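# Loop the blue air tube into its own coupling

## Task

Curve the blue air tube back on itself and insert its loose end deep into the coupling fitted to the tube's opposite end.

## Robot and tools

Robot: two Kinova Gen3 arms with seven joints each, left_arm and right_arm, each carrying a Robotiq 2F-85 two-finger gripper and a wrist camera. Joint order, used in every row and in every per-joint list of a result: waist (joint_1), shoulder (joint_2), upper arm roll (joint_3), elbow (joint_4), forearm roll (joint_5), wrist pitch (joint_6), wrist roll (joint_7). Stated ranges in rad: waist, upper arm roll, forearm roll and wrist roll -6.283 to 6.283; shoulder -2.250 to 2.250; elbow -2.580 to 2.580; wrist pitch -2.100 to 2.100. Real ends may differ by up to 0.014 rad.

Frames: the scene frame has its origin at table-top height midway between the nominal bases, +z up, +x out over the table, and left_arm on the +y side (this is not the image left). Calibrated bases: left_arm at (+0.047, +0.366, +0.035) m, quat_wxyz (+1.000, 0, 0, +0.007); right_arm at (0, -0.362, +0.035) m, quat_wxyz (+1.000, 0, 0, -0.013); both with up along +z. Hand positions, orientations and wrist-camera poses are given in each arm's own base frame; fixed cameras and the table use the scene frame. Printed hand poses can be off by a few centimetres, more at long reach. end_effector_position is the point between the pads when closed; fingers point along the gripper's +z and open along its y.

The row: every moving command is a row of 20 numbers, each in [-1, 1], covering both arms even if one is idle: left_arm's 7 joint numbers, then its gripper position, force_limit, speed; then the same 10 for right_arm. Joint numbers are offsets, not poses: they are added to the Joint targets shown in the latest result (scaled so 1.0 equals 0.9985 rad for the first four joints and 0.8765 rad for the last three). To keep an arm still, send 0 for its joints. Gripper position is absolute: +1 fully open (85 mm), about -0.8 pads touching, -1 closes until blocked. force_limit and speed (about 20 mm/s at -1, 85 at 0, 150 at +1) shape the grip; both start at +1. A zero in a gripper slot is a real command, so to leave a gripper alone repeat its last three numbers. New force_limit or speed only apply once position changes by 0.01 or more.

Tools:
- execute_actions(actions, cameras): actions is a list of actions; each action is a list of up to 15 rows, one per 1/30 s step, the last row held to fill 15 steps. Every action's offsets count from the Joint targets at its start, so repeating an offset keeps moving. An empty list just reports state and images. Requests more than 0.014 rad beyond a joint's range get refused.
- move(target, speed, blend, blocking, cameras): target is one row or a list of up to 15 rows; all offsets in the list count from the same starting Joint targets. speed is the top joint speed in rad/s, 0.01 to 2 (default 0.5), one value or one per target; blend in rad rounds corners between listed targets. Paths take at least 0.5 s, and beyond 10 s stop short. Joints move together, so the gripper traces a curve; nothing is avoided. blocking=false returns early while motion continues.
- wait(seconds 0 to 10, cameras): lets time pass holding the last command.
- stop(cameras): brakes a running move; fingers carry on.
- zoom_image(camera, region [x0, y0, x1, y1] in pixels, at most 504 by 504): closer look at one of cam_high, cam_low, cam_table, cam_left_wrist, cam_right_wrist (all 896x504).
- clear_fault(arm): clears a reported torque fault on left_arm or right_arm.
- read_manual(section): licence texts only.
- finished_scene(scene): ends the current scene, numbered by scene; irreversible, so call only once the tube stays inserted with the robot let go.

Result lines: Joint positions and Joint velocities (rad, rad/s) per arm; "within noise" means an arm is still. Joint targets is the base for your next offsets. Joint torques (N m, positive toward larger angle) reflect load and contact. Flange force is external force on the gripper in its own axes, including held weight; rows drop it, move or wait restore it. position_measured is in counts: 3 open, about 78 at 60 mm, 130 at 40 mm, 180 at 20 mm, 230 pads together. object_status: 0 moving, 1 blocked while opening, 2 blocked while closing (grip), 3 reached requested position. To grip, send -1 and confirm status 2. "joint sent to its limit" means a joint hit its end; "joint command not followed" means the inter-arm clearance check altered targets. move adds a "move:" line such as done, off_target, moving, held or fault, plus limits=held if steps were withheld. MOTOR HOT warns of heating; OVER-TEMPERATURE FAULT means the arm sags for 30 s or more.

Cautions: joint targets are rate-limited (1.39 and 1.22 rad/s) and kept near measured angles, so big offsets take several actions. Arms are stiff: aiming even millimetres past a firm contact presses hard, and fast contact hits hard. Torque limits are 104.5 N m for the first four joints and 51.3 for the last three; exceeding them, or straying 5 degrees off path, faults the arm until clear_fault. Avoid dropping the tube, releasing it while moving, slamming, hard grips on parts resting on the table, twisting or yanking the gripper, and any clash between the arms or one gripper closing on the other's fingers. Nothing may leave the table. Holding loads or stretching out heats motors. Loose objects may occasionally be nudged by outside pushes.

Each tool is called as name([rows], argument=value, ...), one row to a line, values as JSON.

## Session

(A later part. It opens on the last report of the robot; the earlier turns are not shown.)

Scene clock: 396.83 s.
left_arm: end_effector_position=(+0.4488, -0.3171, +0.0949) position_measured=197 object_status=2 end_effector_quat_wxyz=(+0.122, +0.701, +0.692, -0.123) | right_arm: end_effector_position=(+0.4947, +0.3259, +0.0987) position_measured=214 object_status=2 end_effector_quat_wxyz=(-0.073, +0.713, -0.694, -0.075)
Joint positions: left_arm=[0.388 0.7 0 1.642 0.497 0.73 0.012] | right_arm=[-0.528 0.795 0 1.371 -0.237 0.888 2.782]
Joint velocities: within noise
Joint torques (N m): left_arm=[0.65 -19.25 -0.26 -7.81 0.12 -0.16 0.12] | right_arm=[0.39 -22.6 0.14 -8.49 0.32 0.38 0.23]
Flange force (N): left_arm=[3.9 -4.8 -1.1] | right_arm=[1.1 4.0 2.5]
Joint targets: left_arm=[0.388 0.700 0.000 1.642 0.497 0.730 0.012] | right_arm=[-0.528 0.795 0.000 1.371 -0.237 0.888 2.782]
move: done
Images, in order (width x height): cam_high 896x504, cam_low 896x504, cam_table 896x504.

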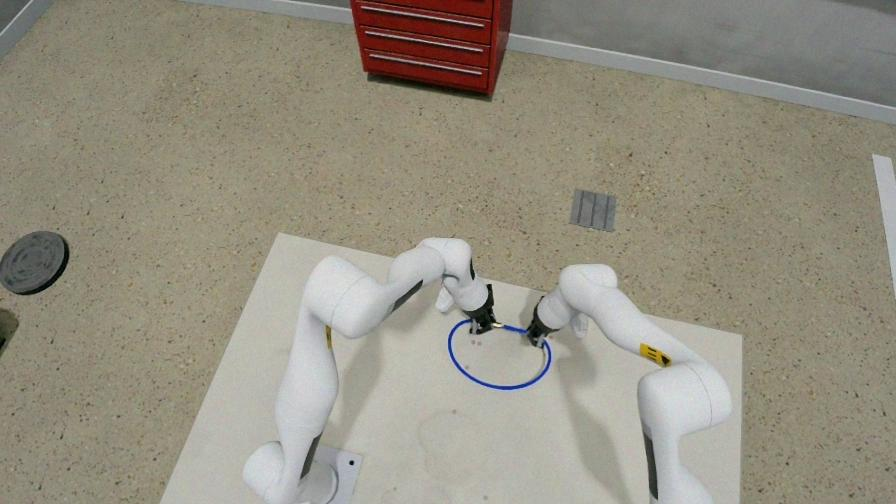

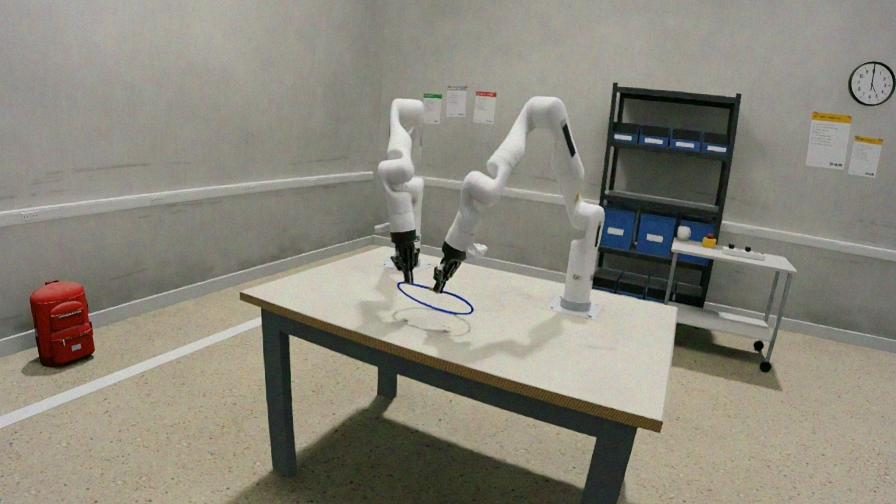

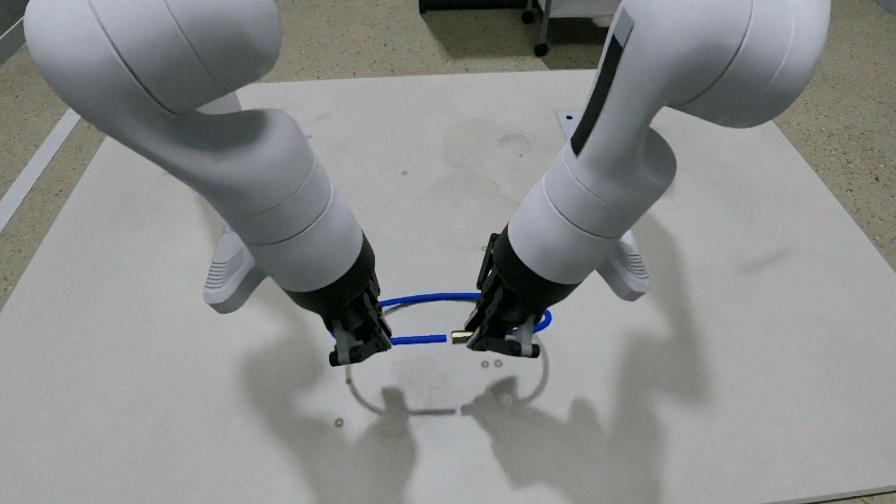

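move(target=[0,0,0,0,0,0,0,-1,-0.5,-1,-0.014,0.0084,0,-0.0184,0.0037,0.008,-0.02,-1,-0.5,-1], speed=0.03, cameras=["cam_high","cam_low","cam_table"])

zoom_image(camera="cam_table", region=[385, 310, 495, 365])

zoom_image(camera="cam_high", region=[480, 310, 550, 345])

zoom_image(camera="cam_low", region=[400, 270, 460, 300])

Scene clock: 420.03 s.
left_arm: end_effector_position=(+0.4488, -0.3171, +0.0949) position_measured=197 object_status=2 end_effector_quat_wxyz=(+0.122, +0.701, +0.692, -0.123) | right_arm: end_effector_position=(+0.4946, +0.3349, +0.0988) position_measured=214 object_status=2 end_effector_quat_wxyz=(-0.073, +0.713, -0.694, -0.075)
Joint positions: left_arm=[0.388 0.7 0 1.642 0.497 0.73 0.012] | right_arm=[-0.542 0.803 0 1.353 -0.234 0.895 2.765]
Joint velocities: within noise
Joint torques (N m): left_arm=[0.76 -19.19 -0.12 -7.7 0.19 -0.09 0.17] | right_arm=[0.07 -22.87 0.18 -8.62 0.26 0.29 0.32]
Flange force (N): left_arm=[4.1 -4.5 -1.2] | right_arm=[1.5 3.7 2.4]
Joint targets: left_arm=[0.388 0.700 0.000 1.642 0.497 0.730 0.012] | right_arm=[-0.542 0.803 0.000 1.353 -0.234 0.895 2.765]
move: done
Images, in order (width x height): cam_high 896x504, cam_low 896x504, cam_table 896x504.

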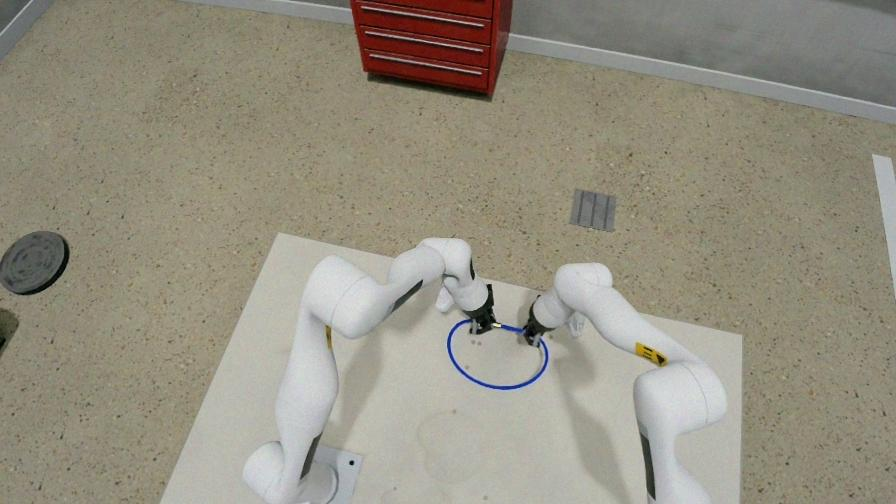

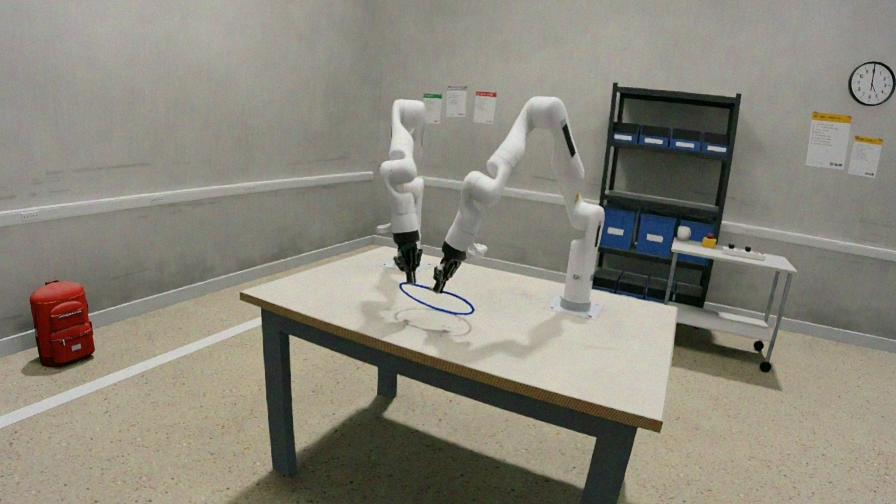

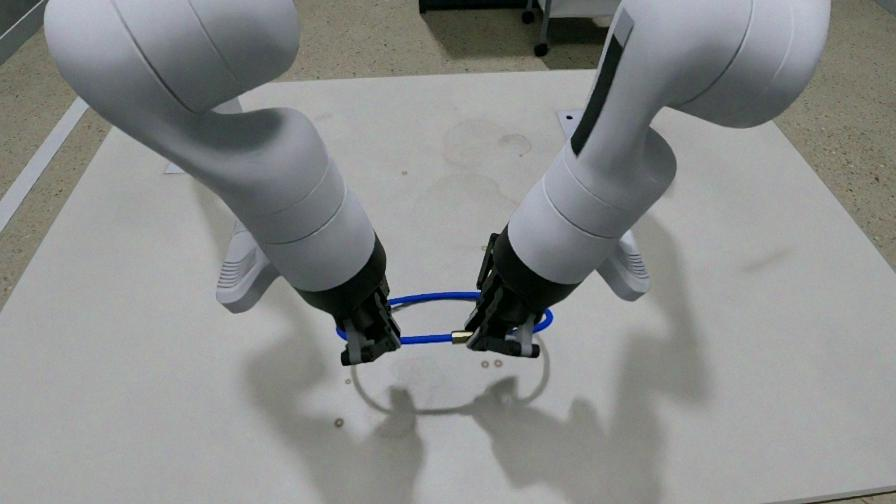

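Scaled by 4.582 from the camera's 896x504 image, which has a finer 1280x720 frame.

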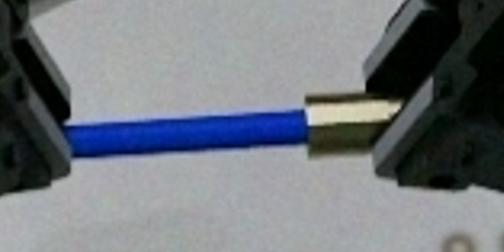

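Scaled by 7.200 from the camera's 896x504 image, which has a finer 1280x720 frame.

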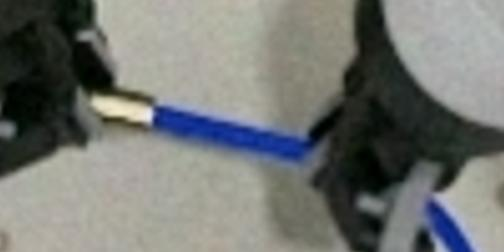

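Scaled by 8.400 from the camera's 896x504 image, which has a finer 1280x720 frame.

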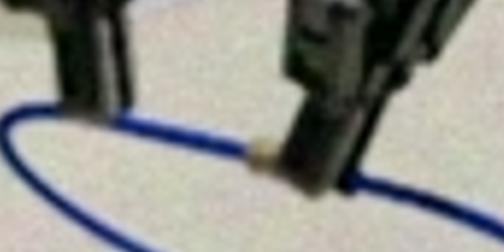

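move(target=[0,0,0,0,0,0,0,-1,-0.5,-1,-0.013,0.0078,0,-0.0171,0.0034,0.0075,-0.0186,-1,-0.5,-1], speed=0.03, cameras=["cam_table"])

zoom_image(camera="cam_table", region=[385, 310, 495, 365])

Scene clock: 426.03 s.
left_arm: end_effector_position=(+0.4488, -0.3171, +0.0949) position_measured=197 object_status=2 end_effector_quat_wxyz=(+0.122, +0.701, +0.692, -0.123) | right_arm: end_effector_position=(+0.4944, +0.3434, +0.0988) position_measured=214 object_status=2 end_effector_quat_wxyz=(-0.073, +0.713, -0.694, -0.075)
Joint positions: left_arm=[0.388 0.7 0 1.642 0.497 0.73 0.012] | right_arm=[-0.555 0.811 0 1.336 -0.231 0.902 2.748]
Joint velocities: within noise
Joint torques (N m): left_arm=[0.75 -19.2 -0.14 -7.73 0.16 -0.13 0.15] | right_arm=[0.39 -23.15 0.14 -8.61 0.22 0.32 0.21]
Flange force (N): left_arm=[4.0 -4.5 -1.2] | right_arm=[1.1 3.6 2.6]
Joint targets: left_arm=[0.388 0.700 0.000 1.642 0.497 0.730 0.012] | right_arm=[-0.555 0.811 0.000 1.336 -0.231 0.902 2.748]
move: done
Images, in order (width x height): cam_table 896x504.

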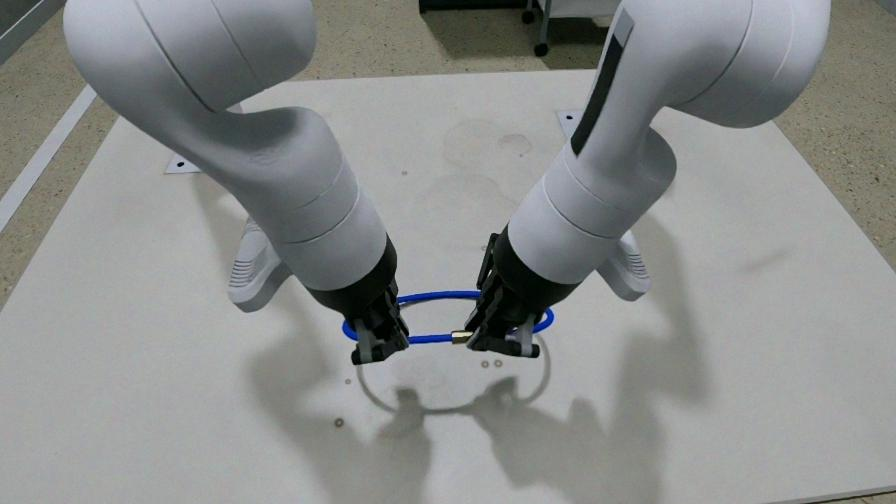

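Scaled by 4.582 from the camera's 896x504 image, which has a finer 1280x720 frame.

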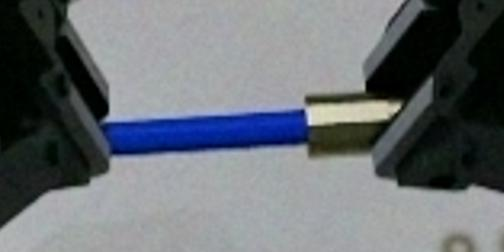

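move(target=[0,0,0,0,0,0,0,-1,-0.5,-1,-0.0129,0.0078,0,-0.0171,0.0034,0.0074,-0.0186,-1,-0.5,-1], speed=0.03, cameras=["cam_table"])

zoom_image(camera="cam_table", region=[385, 310, 495, 365])

Scene clock: 431.27 s.
left_arm: end_effector_position=(+0.4489, -0.3168, +0.0948) position_measured=197 object_status=2 end_effector_quat_wxyz=(+0.122, +0.701, +0.692, -0.123) | right_arm: end_effector_position=(+0.4941, +0.3517, +0.0989) position_measured=214 object_status=2 end_effector_quat_wxyz=(-0.073, +0.713, -0.694, -0.075)
Joint positions: left_arm=[0.388 0.7 -0.001 1.642 0.497 0.73 0.012] | right_arm=[-0.568 0.819 0 1.319 -0.228 0.908 2.732]
Joint velocities: within noise
Joint torques (N m): left_arm=[7.56 -20.37 6.98 -10.84 3.35 -0.19 0.17] | right_arm=[-7.36 -25.08 -7.37 -12.68 -3.26 -1.66 0.24]
Flange force (N): left_arm=[18.5 -5.1 -6.3] | right_arm=[16.2 3.7 -0.3]
Joint targets: left_arm=[0.388 0.700 0.000 1.642 0.497 0.730 0.012] | right_arm=[-0.568 0.819 0.000 1.319 -0.228 0.908 2.732]
move: done
Images, in order (width x height): cam_table 896x504.

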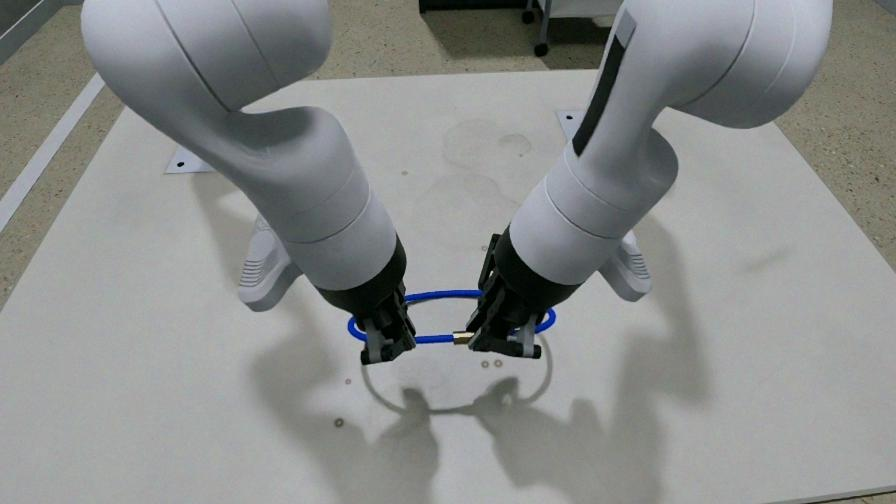

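Scaled by 4.582 from the camera's 896x504 image, which has a finer 1280x720 frame.

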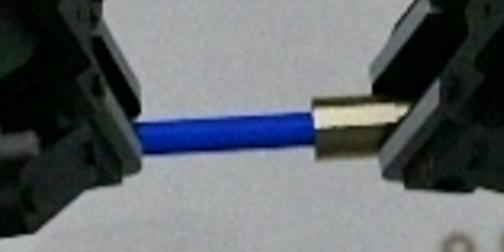

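move(target=[0,0,0,0,0,0,0,-0.97,0.2,-1,0,0,0,0,0,0,0,-0.97,0.2,-1], cameras=[])

move(target=[0,0,0,0,0,0,0,-0.97,0.2,-1,-0.0045,0.0027,0,-0.006,0.0012,0.0026,-0.0065,-0.97,0.2,-1], speed=0.02, cameras=["cam_table"])

zoom_image(camera="cam_table", region=[385, 310, 495, 365])

Scene clock: 437.57 s.
left_arm: end_effector_position=(+0.4488, -0.3171, +0.0949) position_measured=199 object_status=2 end_effector_quat_wxyz=(+0.122, +0.701, +0.692, -0.123) | right_arm: end_effector_position=(+0.4940, +0.3519, +0.0989) position_measured=218 object_status=2 end_effector_quat_wxyz=(-0.073, +0.713, -0.694, -0.075)
Joint positions: left_arm=[0.388 0.7 0 1.642 0.497 0.73 0.012] | right_arm=[-0.568 0.819 0 1.319 -0.228 0.908 2.732]
Joint velocities: within noise
Joint torques (N m): left_arm=[8.61 -20.62 8.1 -11.32 3.83 -0.17 0.12] | right_arm=[-8.54 -25.08 -8.41 -13.34 -3.78 -2.02 0.24]
Flange force (N): left_arm=[20.6 -5.1 -6.9] | right_arm=[18.8 4.3 -1.3]
Joint targets: left_arm=[0.388 0.700 0.000 1.642 0.497 0.730 0.012] | right_arm=[-0.568 0.819 0.000 1.319 -0.228 0.908 2.732]
move: done
No camera images: "cameras" was empty.

Scene clock: 438.27 s.
left_arm: end_effector_position=(+0.4488, -0.3170, +0.0949) position_measured=199 object_status=2 end_effector_quat_wxyz=(+0.122, +0.701, +0.692, -0.123) | right_arm: end_effector_position=(+0.4939, +0.3547, +0.0990) position_measured=218 object_status=2 end_effector_quat_wxyz=(-0.073, +0.713, -0.694, -0.075)
Joint positions: left_arm=[0.388 0.7 -0.001 1.642 0.497 0.73 0.012] | right_arm=[-0.573 0.821 0 1.313 -0.227 0.91 2.726]
Joint velocities: within noise
Joint torques (N m): left_arm=[14.5 -21.63 14.44 -13.78 6.55 -0.18 0.16] | right_arm=[-15.16 -26.6 -14.73 -16.6 -6.79 -3.86 0.12]
Flange force (N): left_arm=[32.8 -4.9 -11.3] | right_arm=[31.3 3.4 -4.2]
Joint targets: left_arm=[0.388 0.700 0.000 1.642 0.497 0.730 0.012] | right_arm=[-0.573 0.821 0.000 1.313 -0.227 0.910 2.726]
move: done
Images, in order (width x height): cam_table 896x504.

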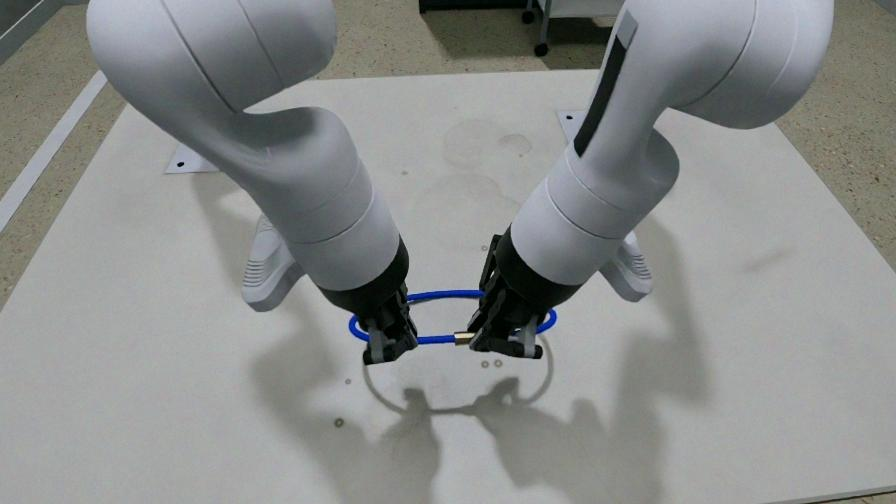

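Scaled by 4.582 from the camera's 896x504 image, which has a finer 1280x720 frame.

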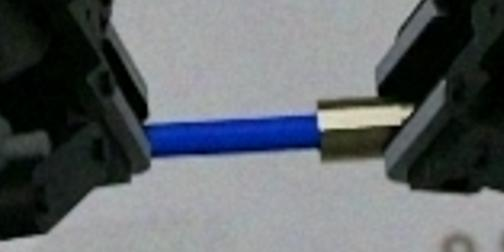

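move(target=[0,0,0,0,0,0,0,-0.97,0.2,-1,0.0055,-0.0033,0,0.0073,-0.0015,-0.0032,0.0079,-0.97,0.2,-1], speed=0.03, cameras=["cam_table"])

zoom_image(camera="cam_table", region=[385, 310, 495, 365])

Scene clock: 454.90 s.
left_arm: end_effector_position=(+0.4487, -0.3172, +0.0949) position_measured=199 object_status=2 end_effector_quat_wxyz=(+0.122, +0.701, +0.692, -0.124) | right_arm: end_effector_position=(+0.4940, +0.3514, +0.0990) position_measured=218 object_status=2 end_effector_quat_wxyz=(-0.073, +0.713, -0.694, -0.075)
Joint positions: left_arm=[0.388 0.7 0 1.642 0.497 0.73 0.012] | right_arm=[-0.567 0.818 -0.001 1.32 -0.228 0.908 2.733]
Joint velocities: within noise
Joint torques (N m): left_arm=[7.52 -20.42 7.18 -10.82 3.37 -0.18 0.15] | right_arm=[-7.53 -24.87 -7.36 -12.76 -3.22 -1.65 0.17]
Flange force (N): left_arm=[18.2 -4.9 -6.3] | right_arm=[17.0 4.3 -0.6]
Joint targets: left_arm=[0.388 0.700 0.000 1.642 0.497 0.730 0.012] | right_arm=[-0.567 0.818 0.000 1.320 -0.228 0.908 2.733]
move: done
Images, in order (width x height): cam_table 896x504.

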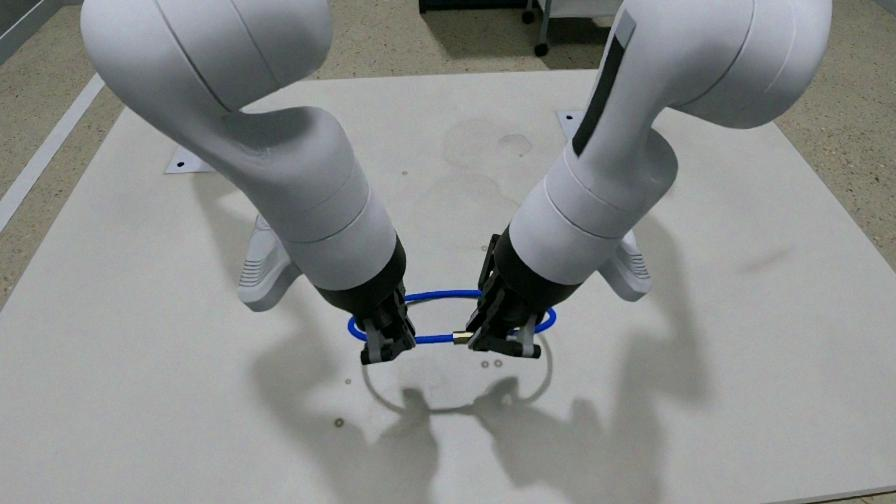

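Scaled by 4.582 from the camera's 896x504 image, which has a finer 1280x720 frame.

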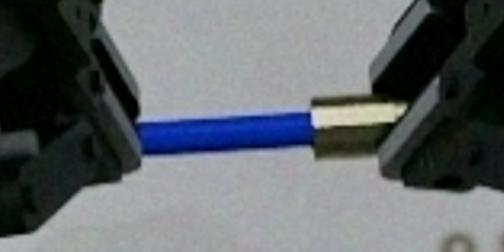

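move(target=[0,0,0,0,0,0,0,-0.97,0.2,-1,0.006,-0.0036,0,0.008,-0.0016,-0.0035,0.0086,-0.97,0.2,-1], speed=0.03, cameras=["cam_table"])

zoom_image(camera="cam_table", region=[385, 310, 495, 365])

Scene clock: 460.10 s.
left_arm: end_effector_position=(+0.4488, -0.3171, +0.0949) position_measured=199 object_status=2 end_effector_quat_wxyz=(+0.122, +0.701, +0.692, -0.124) | right_arm: end_effector_position=(+0.4942, +0.3474, +0.0989) position_measured=218 object_status=2 end_effector_quat_wxyz=(-0.073, +0.713, -0.694, -0.075)
Joint positions: left_arm=[0.388 0.7 0 1.642 0.497 0.73 0.012] | right_arm=[-0.561 0.815 -0.001 1.328 -0.229 0.905 2.741]
Joint velocities: within noise
Joint torques (N m): left_arm=[0.68 -19.27 -0.15 -7.79 0.17 -0.16 0.14] | right_arm=[0.33 -23.11 0.17 -8.27 0.38 0.46 0.28]
Flange force (N): left_arm=[3.9 -4.6 -1.1] | right_arm=[0.5 2.7 2.6]
Joint targets: left_arm=[0.388 0.700 0.000 1.642 0.497 0.730 0.012] | right_arm=[-0.561 0.815 0.000 1.328 -0.229 0.905 2.741]
move: done
Images, in order (width x height): cam_table 896x504.

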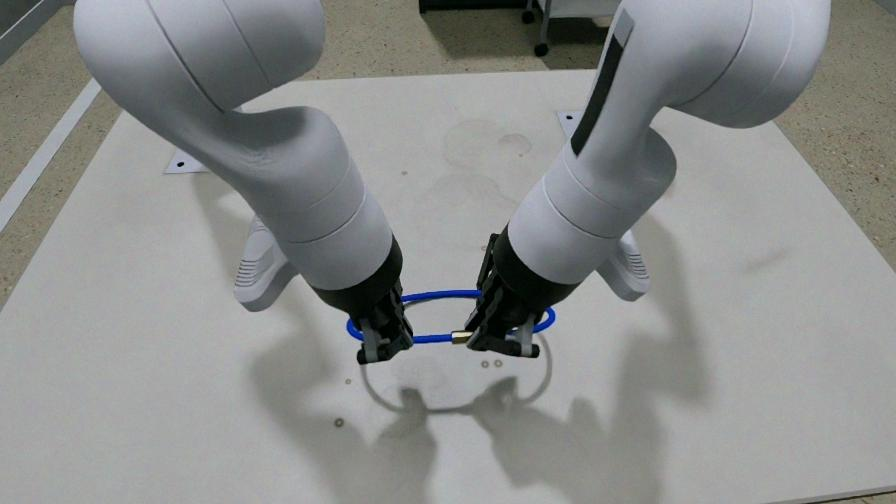

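Scaled by 4.582 from the camera's 896x504 image, which has a finer 1280x720 frame.

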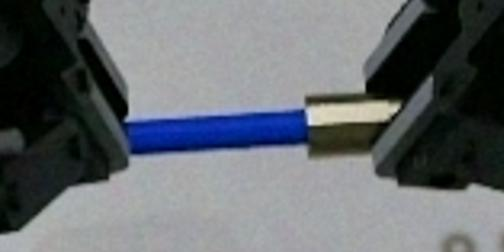

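move(target=[0,0,0,0,0,0,0,-0.97,0.2,-1,-0.0165,0.01,0,-0.0219,0.0044,0.0096,-0.0237,-0.97,0.2,-1], speed=0.03, cameras=["cam_table"])

zoom_image(camera="cam_table", region=[385, 310, 495, 365])

Scene clock: 473.27 s.
left_arm: end_effector_position=(+0.4489, -0.3167, +0.0948) position_measured=199 object_status=2 end_effector_quat_wxyz=(+0.122, +0.701, +0.692, -0.123) | right_arm: end_effector_position=(+0.4937, +0.3578, +0.0989) position_measured=218 object_status=2 end_effector_quat_wxyz=(-0.073, +0.713, -0.694, -0.075)
Joint positions: left_arm=[0.388 0.7 -0.001 1.643 0.497 0.73 0.012] | right_arm=[-0.577 0.825 0 1.306 -0.225 0.913 2.72]
Joint velocities: within noise
Joint torques (N m): left_arm=[20.23 -22.5 20.6 -16.09 9.13 -0.06 0.16] | right_arm=[-21.39 -28.21 -20.93 -20.48 -9.73 -5.74 0.12]
Flange force (N): left_arm=[44.6 -4.9 -15.6] | right_arm=[44.4 5.1 -6.6]
Joint targets: left_arm=[0.388 0.700 0.000 1.642 0.497 0.730 0.012] | right_arm=[-0.578 0.825 0.000 1.306 -0.225 0.913 2.720]
move: done
Images, in order (width x height): cam_table 896x504.

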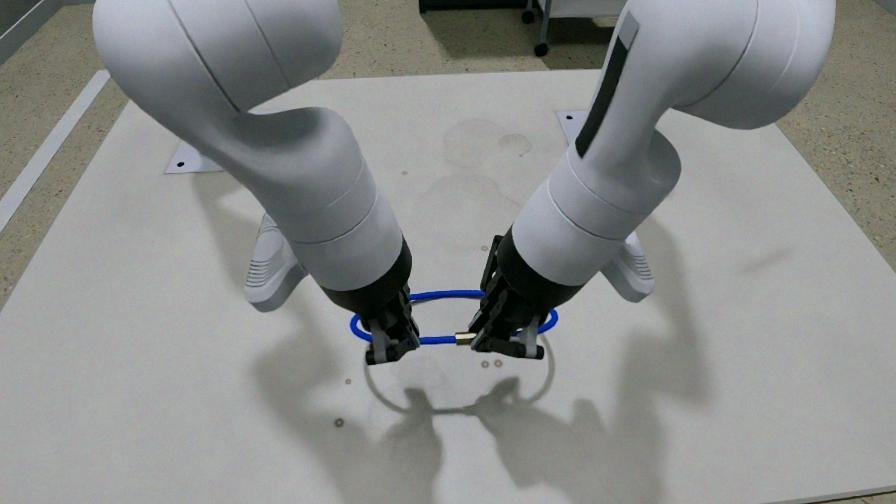

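Scaled by 4.582 from the camera's 896x504 image, which has a finer 1280x720 frame.

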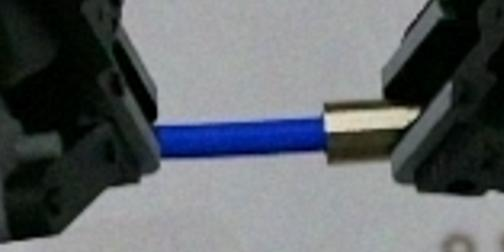

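move(target=[0,0,0,0,0,0,0,-0.97,0.2,-1,0.0165,-0.01,0,0.0219,-0.0044,-0.0096,0.0237,-0.97,0.2,-1], speed=0.06, cameras=["cam_table"])

zoom_image(camera="cam_table", region=[385, 310, 495, 365])

Scene clock: 477.90 s.
left_arm: end_effector_position=(+0.4487, -0.3174, +0.0950) position_measured=199 object_status=2 end_effector_quat_wxyz=(+0.122, +0.701, +0.691, -0.124) | right_arm: end_effector_position=(+0.4941, +0.3476, +0.0989) position_measured=218 object_status=2 end_effector_quat_wxyz=(-0.073, +0.713, -0.694, -0.075)
Joint positions: left_arm=[0.388 0.7 0 1.642 0.497 0.73 0.012] | right_arm=[-0.561 0.815 -0.001 1.328 -0.229 0.905 2.741]
Joint velocities: within noise
Joint torques (N m): left_arm=[0.59 -19.25 -0.16 -7.81 0.18 -0.09 0.17] | right_arm=[0.5 -23.03 0.32 -8.46 0.31 0.4 0.14]
Flange force (N): left_arm=[3.9 -4.9 -1.0] | right_arm=[1.0 3.5 2.5]
Joint targets: left_arm=[0.388 0.700 0.000 1.642 0.497 0.730 0.012] | right_arm=[-0.561 0.815 0.000 1.328 -0.229 0.905 2.741]
move: done
Images, in order (width x height): cam_table 896x504.

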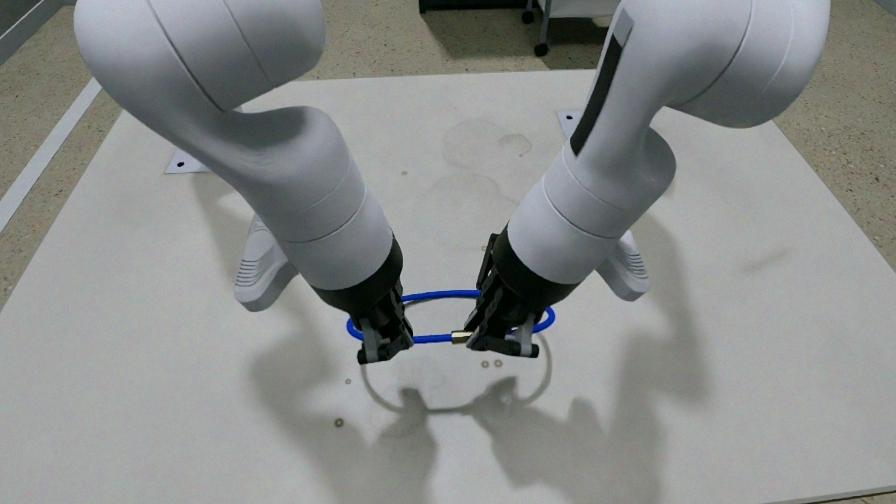

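Scaled by 4.582 from the camera's 896x504 image, which has a finer 1280x720 frame.

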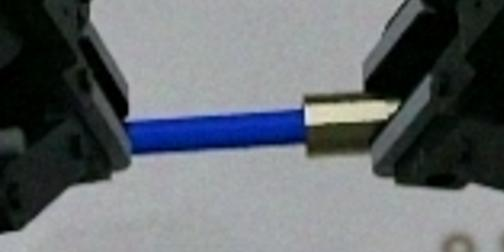

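move([
  [0,0.0602,0,0.023,0.0569,-0.0818,-0.0736,-0.97,0.2,-1,0,0.0485,0,0.0274,-0.0183,-0.086,0.0261,-0.97,0.2,-1],
  [0,0.1256,0,0.0364,0.1245,-0.1571,-0.1573,-0.97,0.2,-1,0,0.1027,0,0.0453,-0.0384,-0.1653,0.0548,-0.97,0.2,-1],
], speed=0.08, blend=0.01)

zoom_image(camera="cam_table", region=[300, 280, 580, 430])

Scene clock: 511.70 s.
left_arm: end_effector_position=(+0.4486, -0.3170, +0.0251) position_measured=199 object_status=2 end_effector_quat_wxyz=(+0.122, +0.701, +0.692, -0.124) | right_arm: end_effector_position=(+0.4946, +0.3477, +0.0291) position_measured=218 object_status=2 end_effector_quat_wxyz=(-0.074, +0.712, -0.694, -0.075)
Joint positions: left_arm=[0.388 0.825 0 1.679 0.606 0.593 -0.126] | right_arm=[-0.561 0.917 0 1.373 -0.263 0.76 2.789]
Joint velocities: within noise
Joint torques (N m): left_arm=[0.68 -19.92 -0.08 -6.51 -0.12 0.06 0.18] | right_arm=[0.41 -23.64 0.43 -7.8 0.23 0.48 0.17]
Flange force (N): left_arm=[4.0 -5.2 -1.1] | right_arm=[1.4 4.3 2.3]
Joint targets: left_arm=[0.388 0.826 0.000 1.679 0.606 0.593 -0.126] | right_arm=[-0.561 0.917 0.000 1.373 -0.263 0.760 2.789]
move: done

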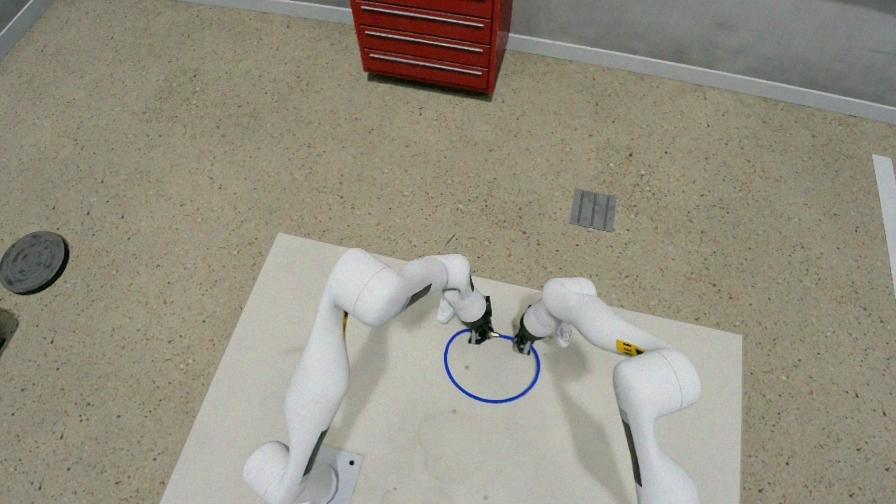

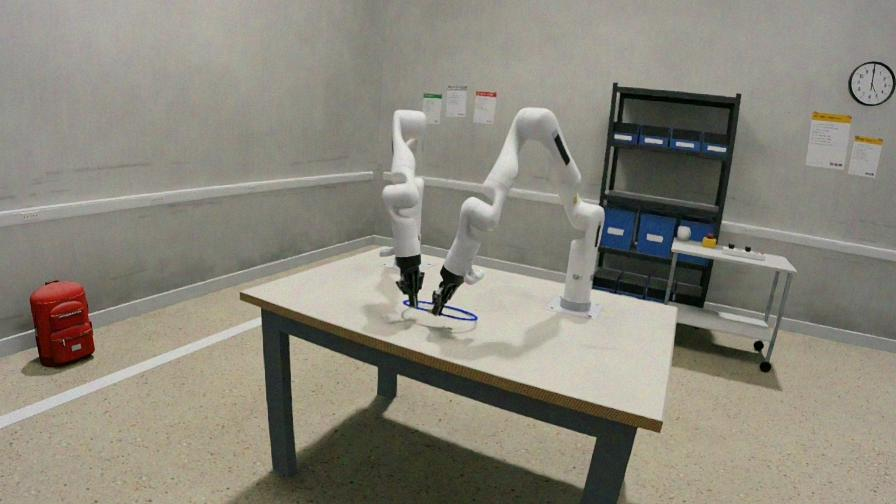

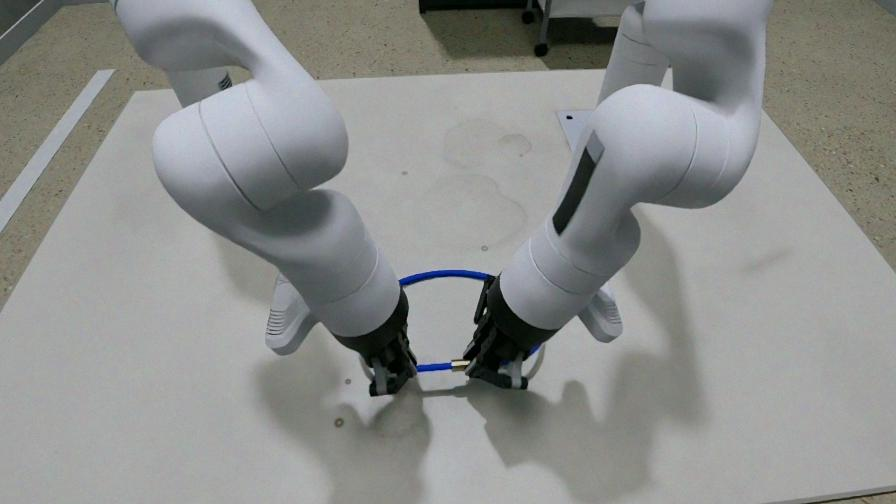

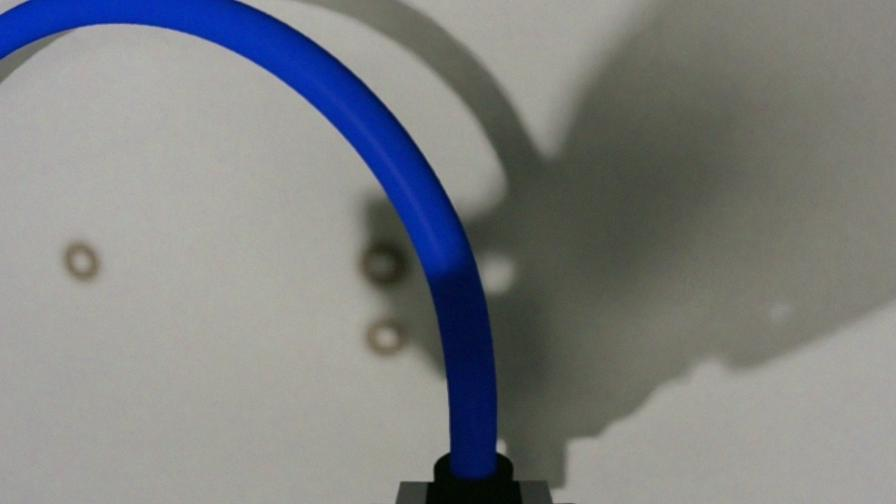

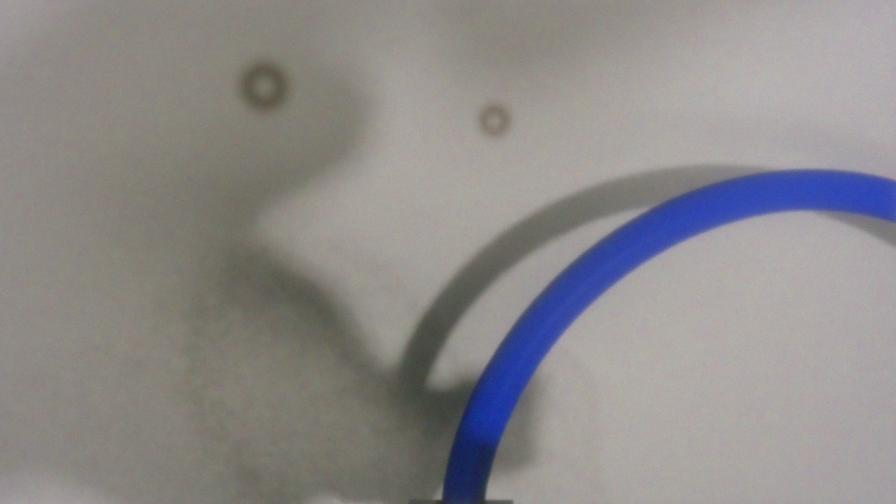

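Scaled by 1.800 from the camera's 896x504 image, which has a finer 1280x720 frame.

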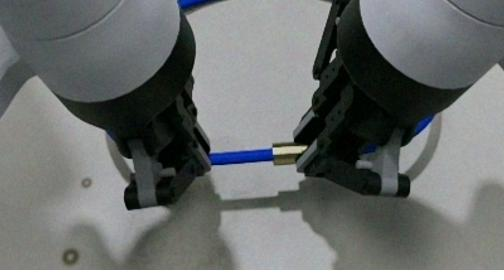

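move(target=[0,0.0723,0,0.004,0.0828,-0.0701,-0.0977,-0.97,0.2,-1,0,0.0605,0,0.0085,-0.0239,-0.0757,0.0319,-0.97,0.2,-1], speed=0.05)

zoom_image(camera="cam_table", region=[300, 280, 580, 430])

Scene clock: 517.33 s.
left_arm: end_effector_position=(+0.4487, -0.3170, -0.0115) position_measured=199 object_status=2 end_effector_quat_wxyz=(+0.122, +0.701, +0.692, -0.123) | right_arm: end_effector_position=(+0.4946, +0.3477, -0.0073) position_measured=218 object_status=2 end_effector_quat_wxyz=(-0.074, +0.712, -0.694, -0.075)
Joint positions: left_arm=[0.388 0.898 0 1.683 0.679 0.531 -0.212] | right_arm=[-0.561 0.977 0 1.382 -0.284 0.693 2.817]
Joint velocities: within noise
Joint torques (N m): left_arm=[0.7 -20.55 0.14 -6.08 0.15 0.09 0.15] | right_arm=[0.41 -24.08 0.27 -7.55 0.35 0.18 0.22]
Flange force (N): left_arm=[4.0 -5.2 -1.3] | right_arm=[1.1 4.0 1.7]
Joint targets: left_arm=[0.388 0.898 0.000 1.683 0.679 0.531 -0.212] | right_arm=[-0.561 0.978 0.000 1.382 -0.284 0.693 2.817]
move: done

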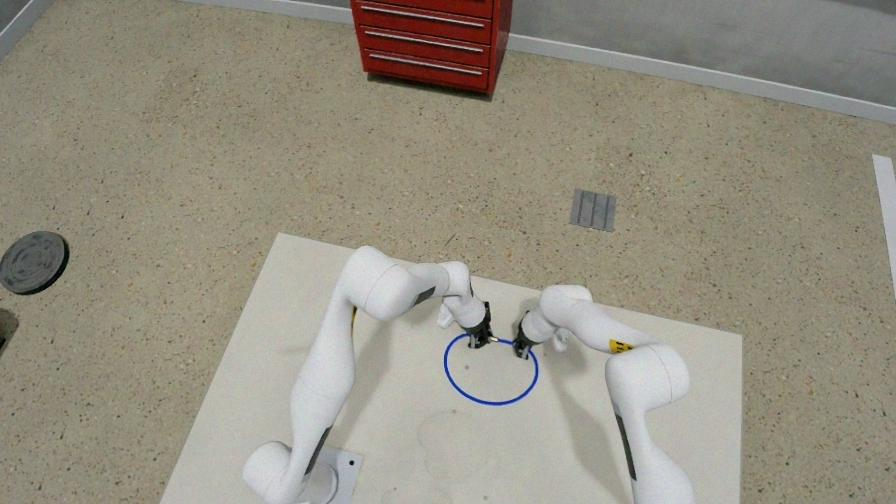

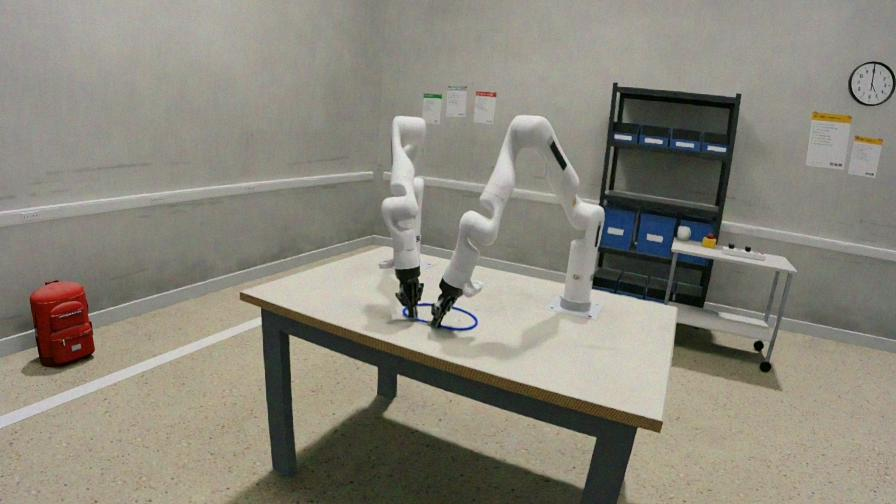

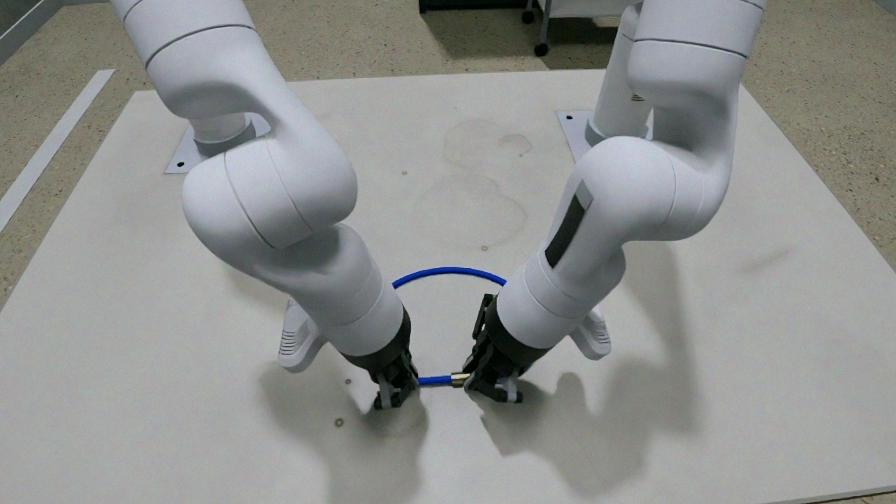

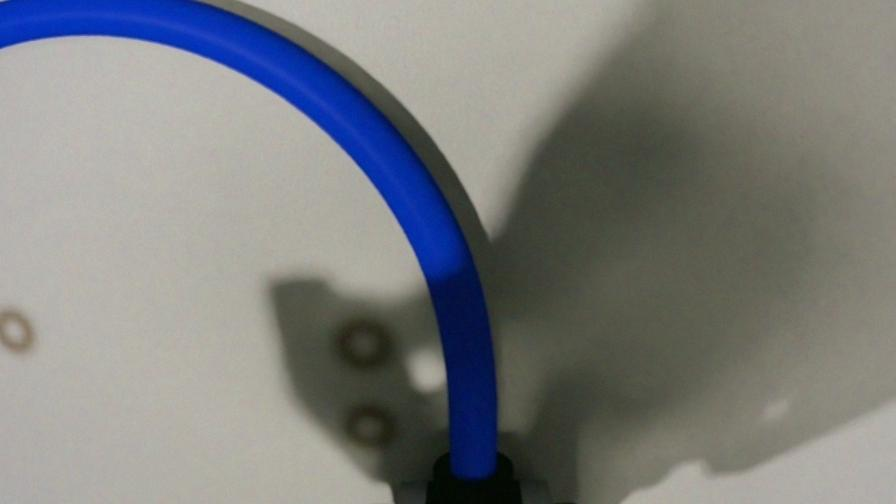

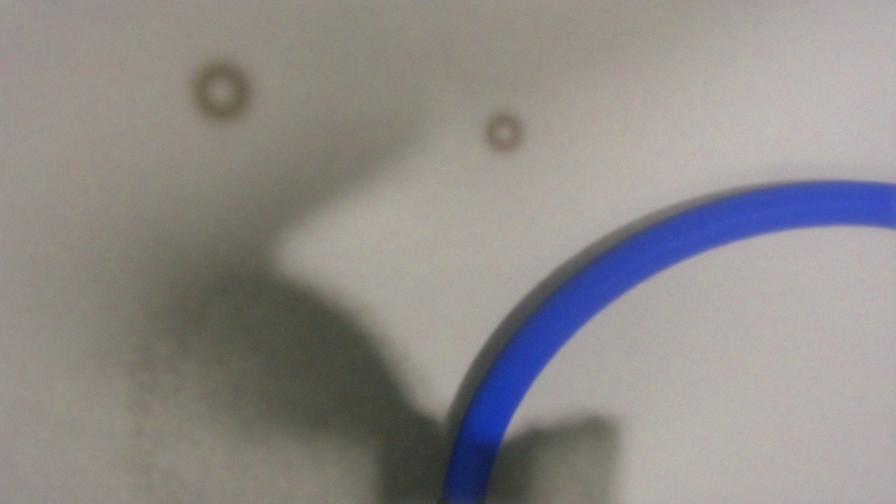

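Scaled by 1.800 from the camera's 896x504 image, which has a finer 1280x720 frame.

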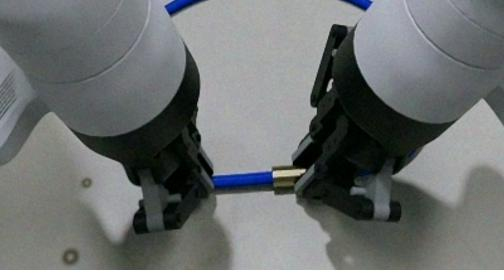

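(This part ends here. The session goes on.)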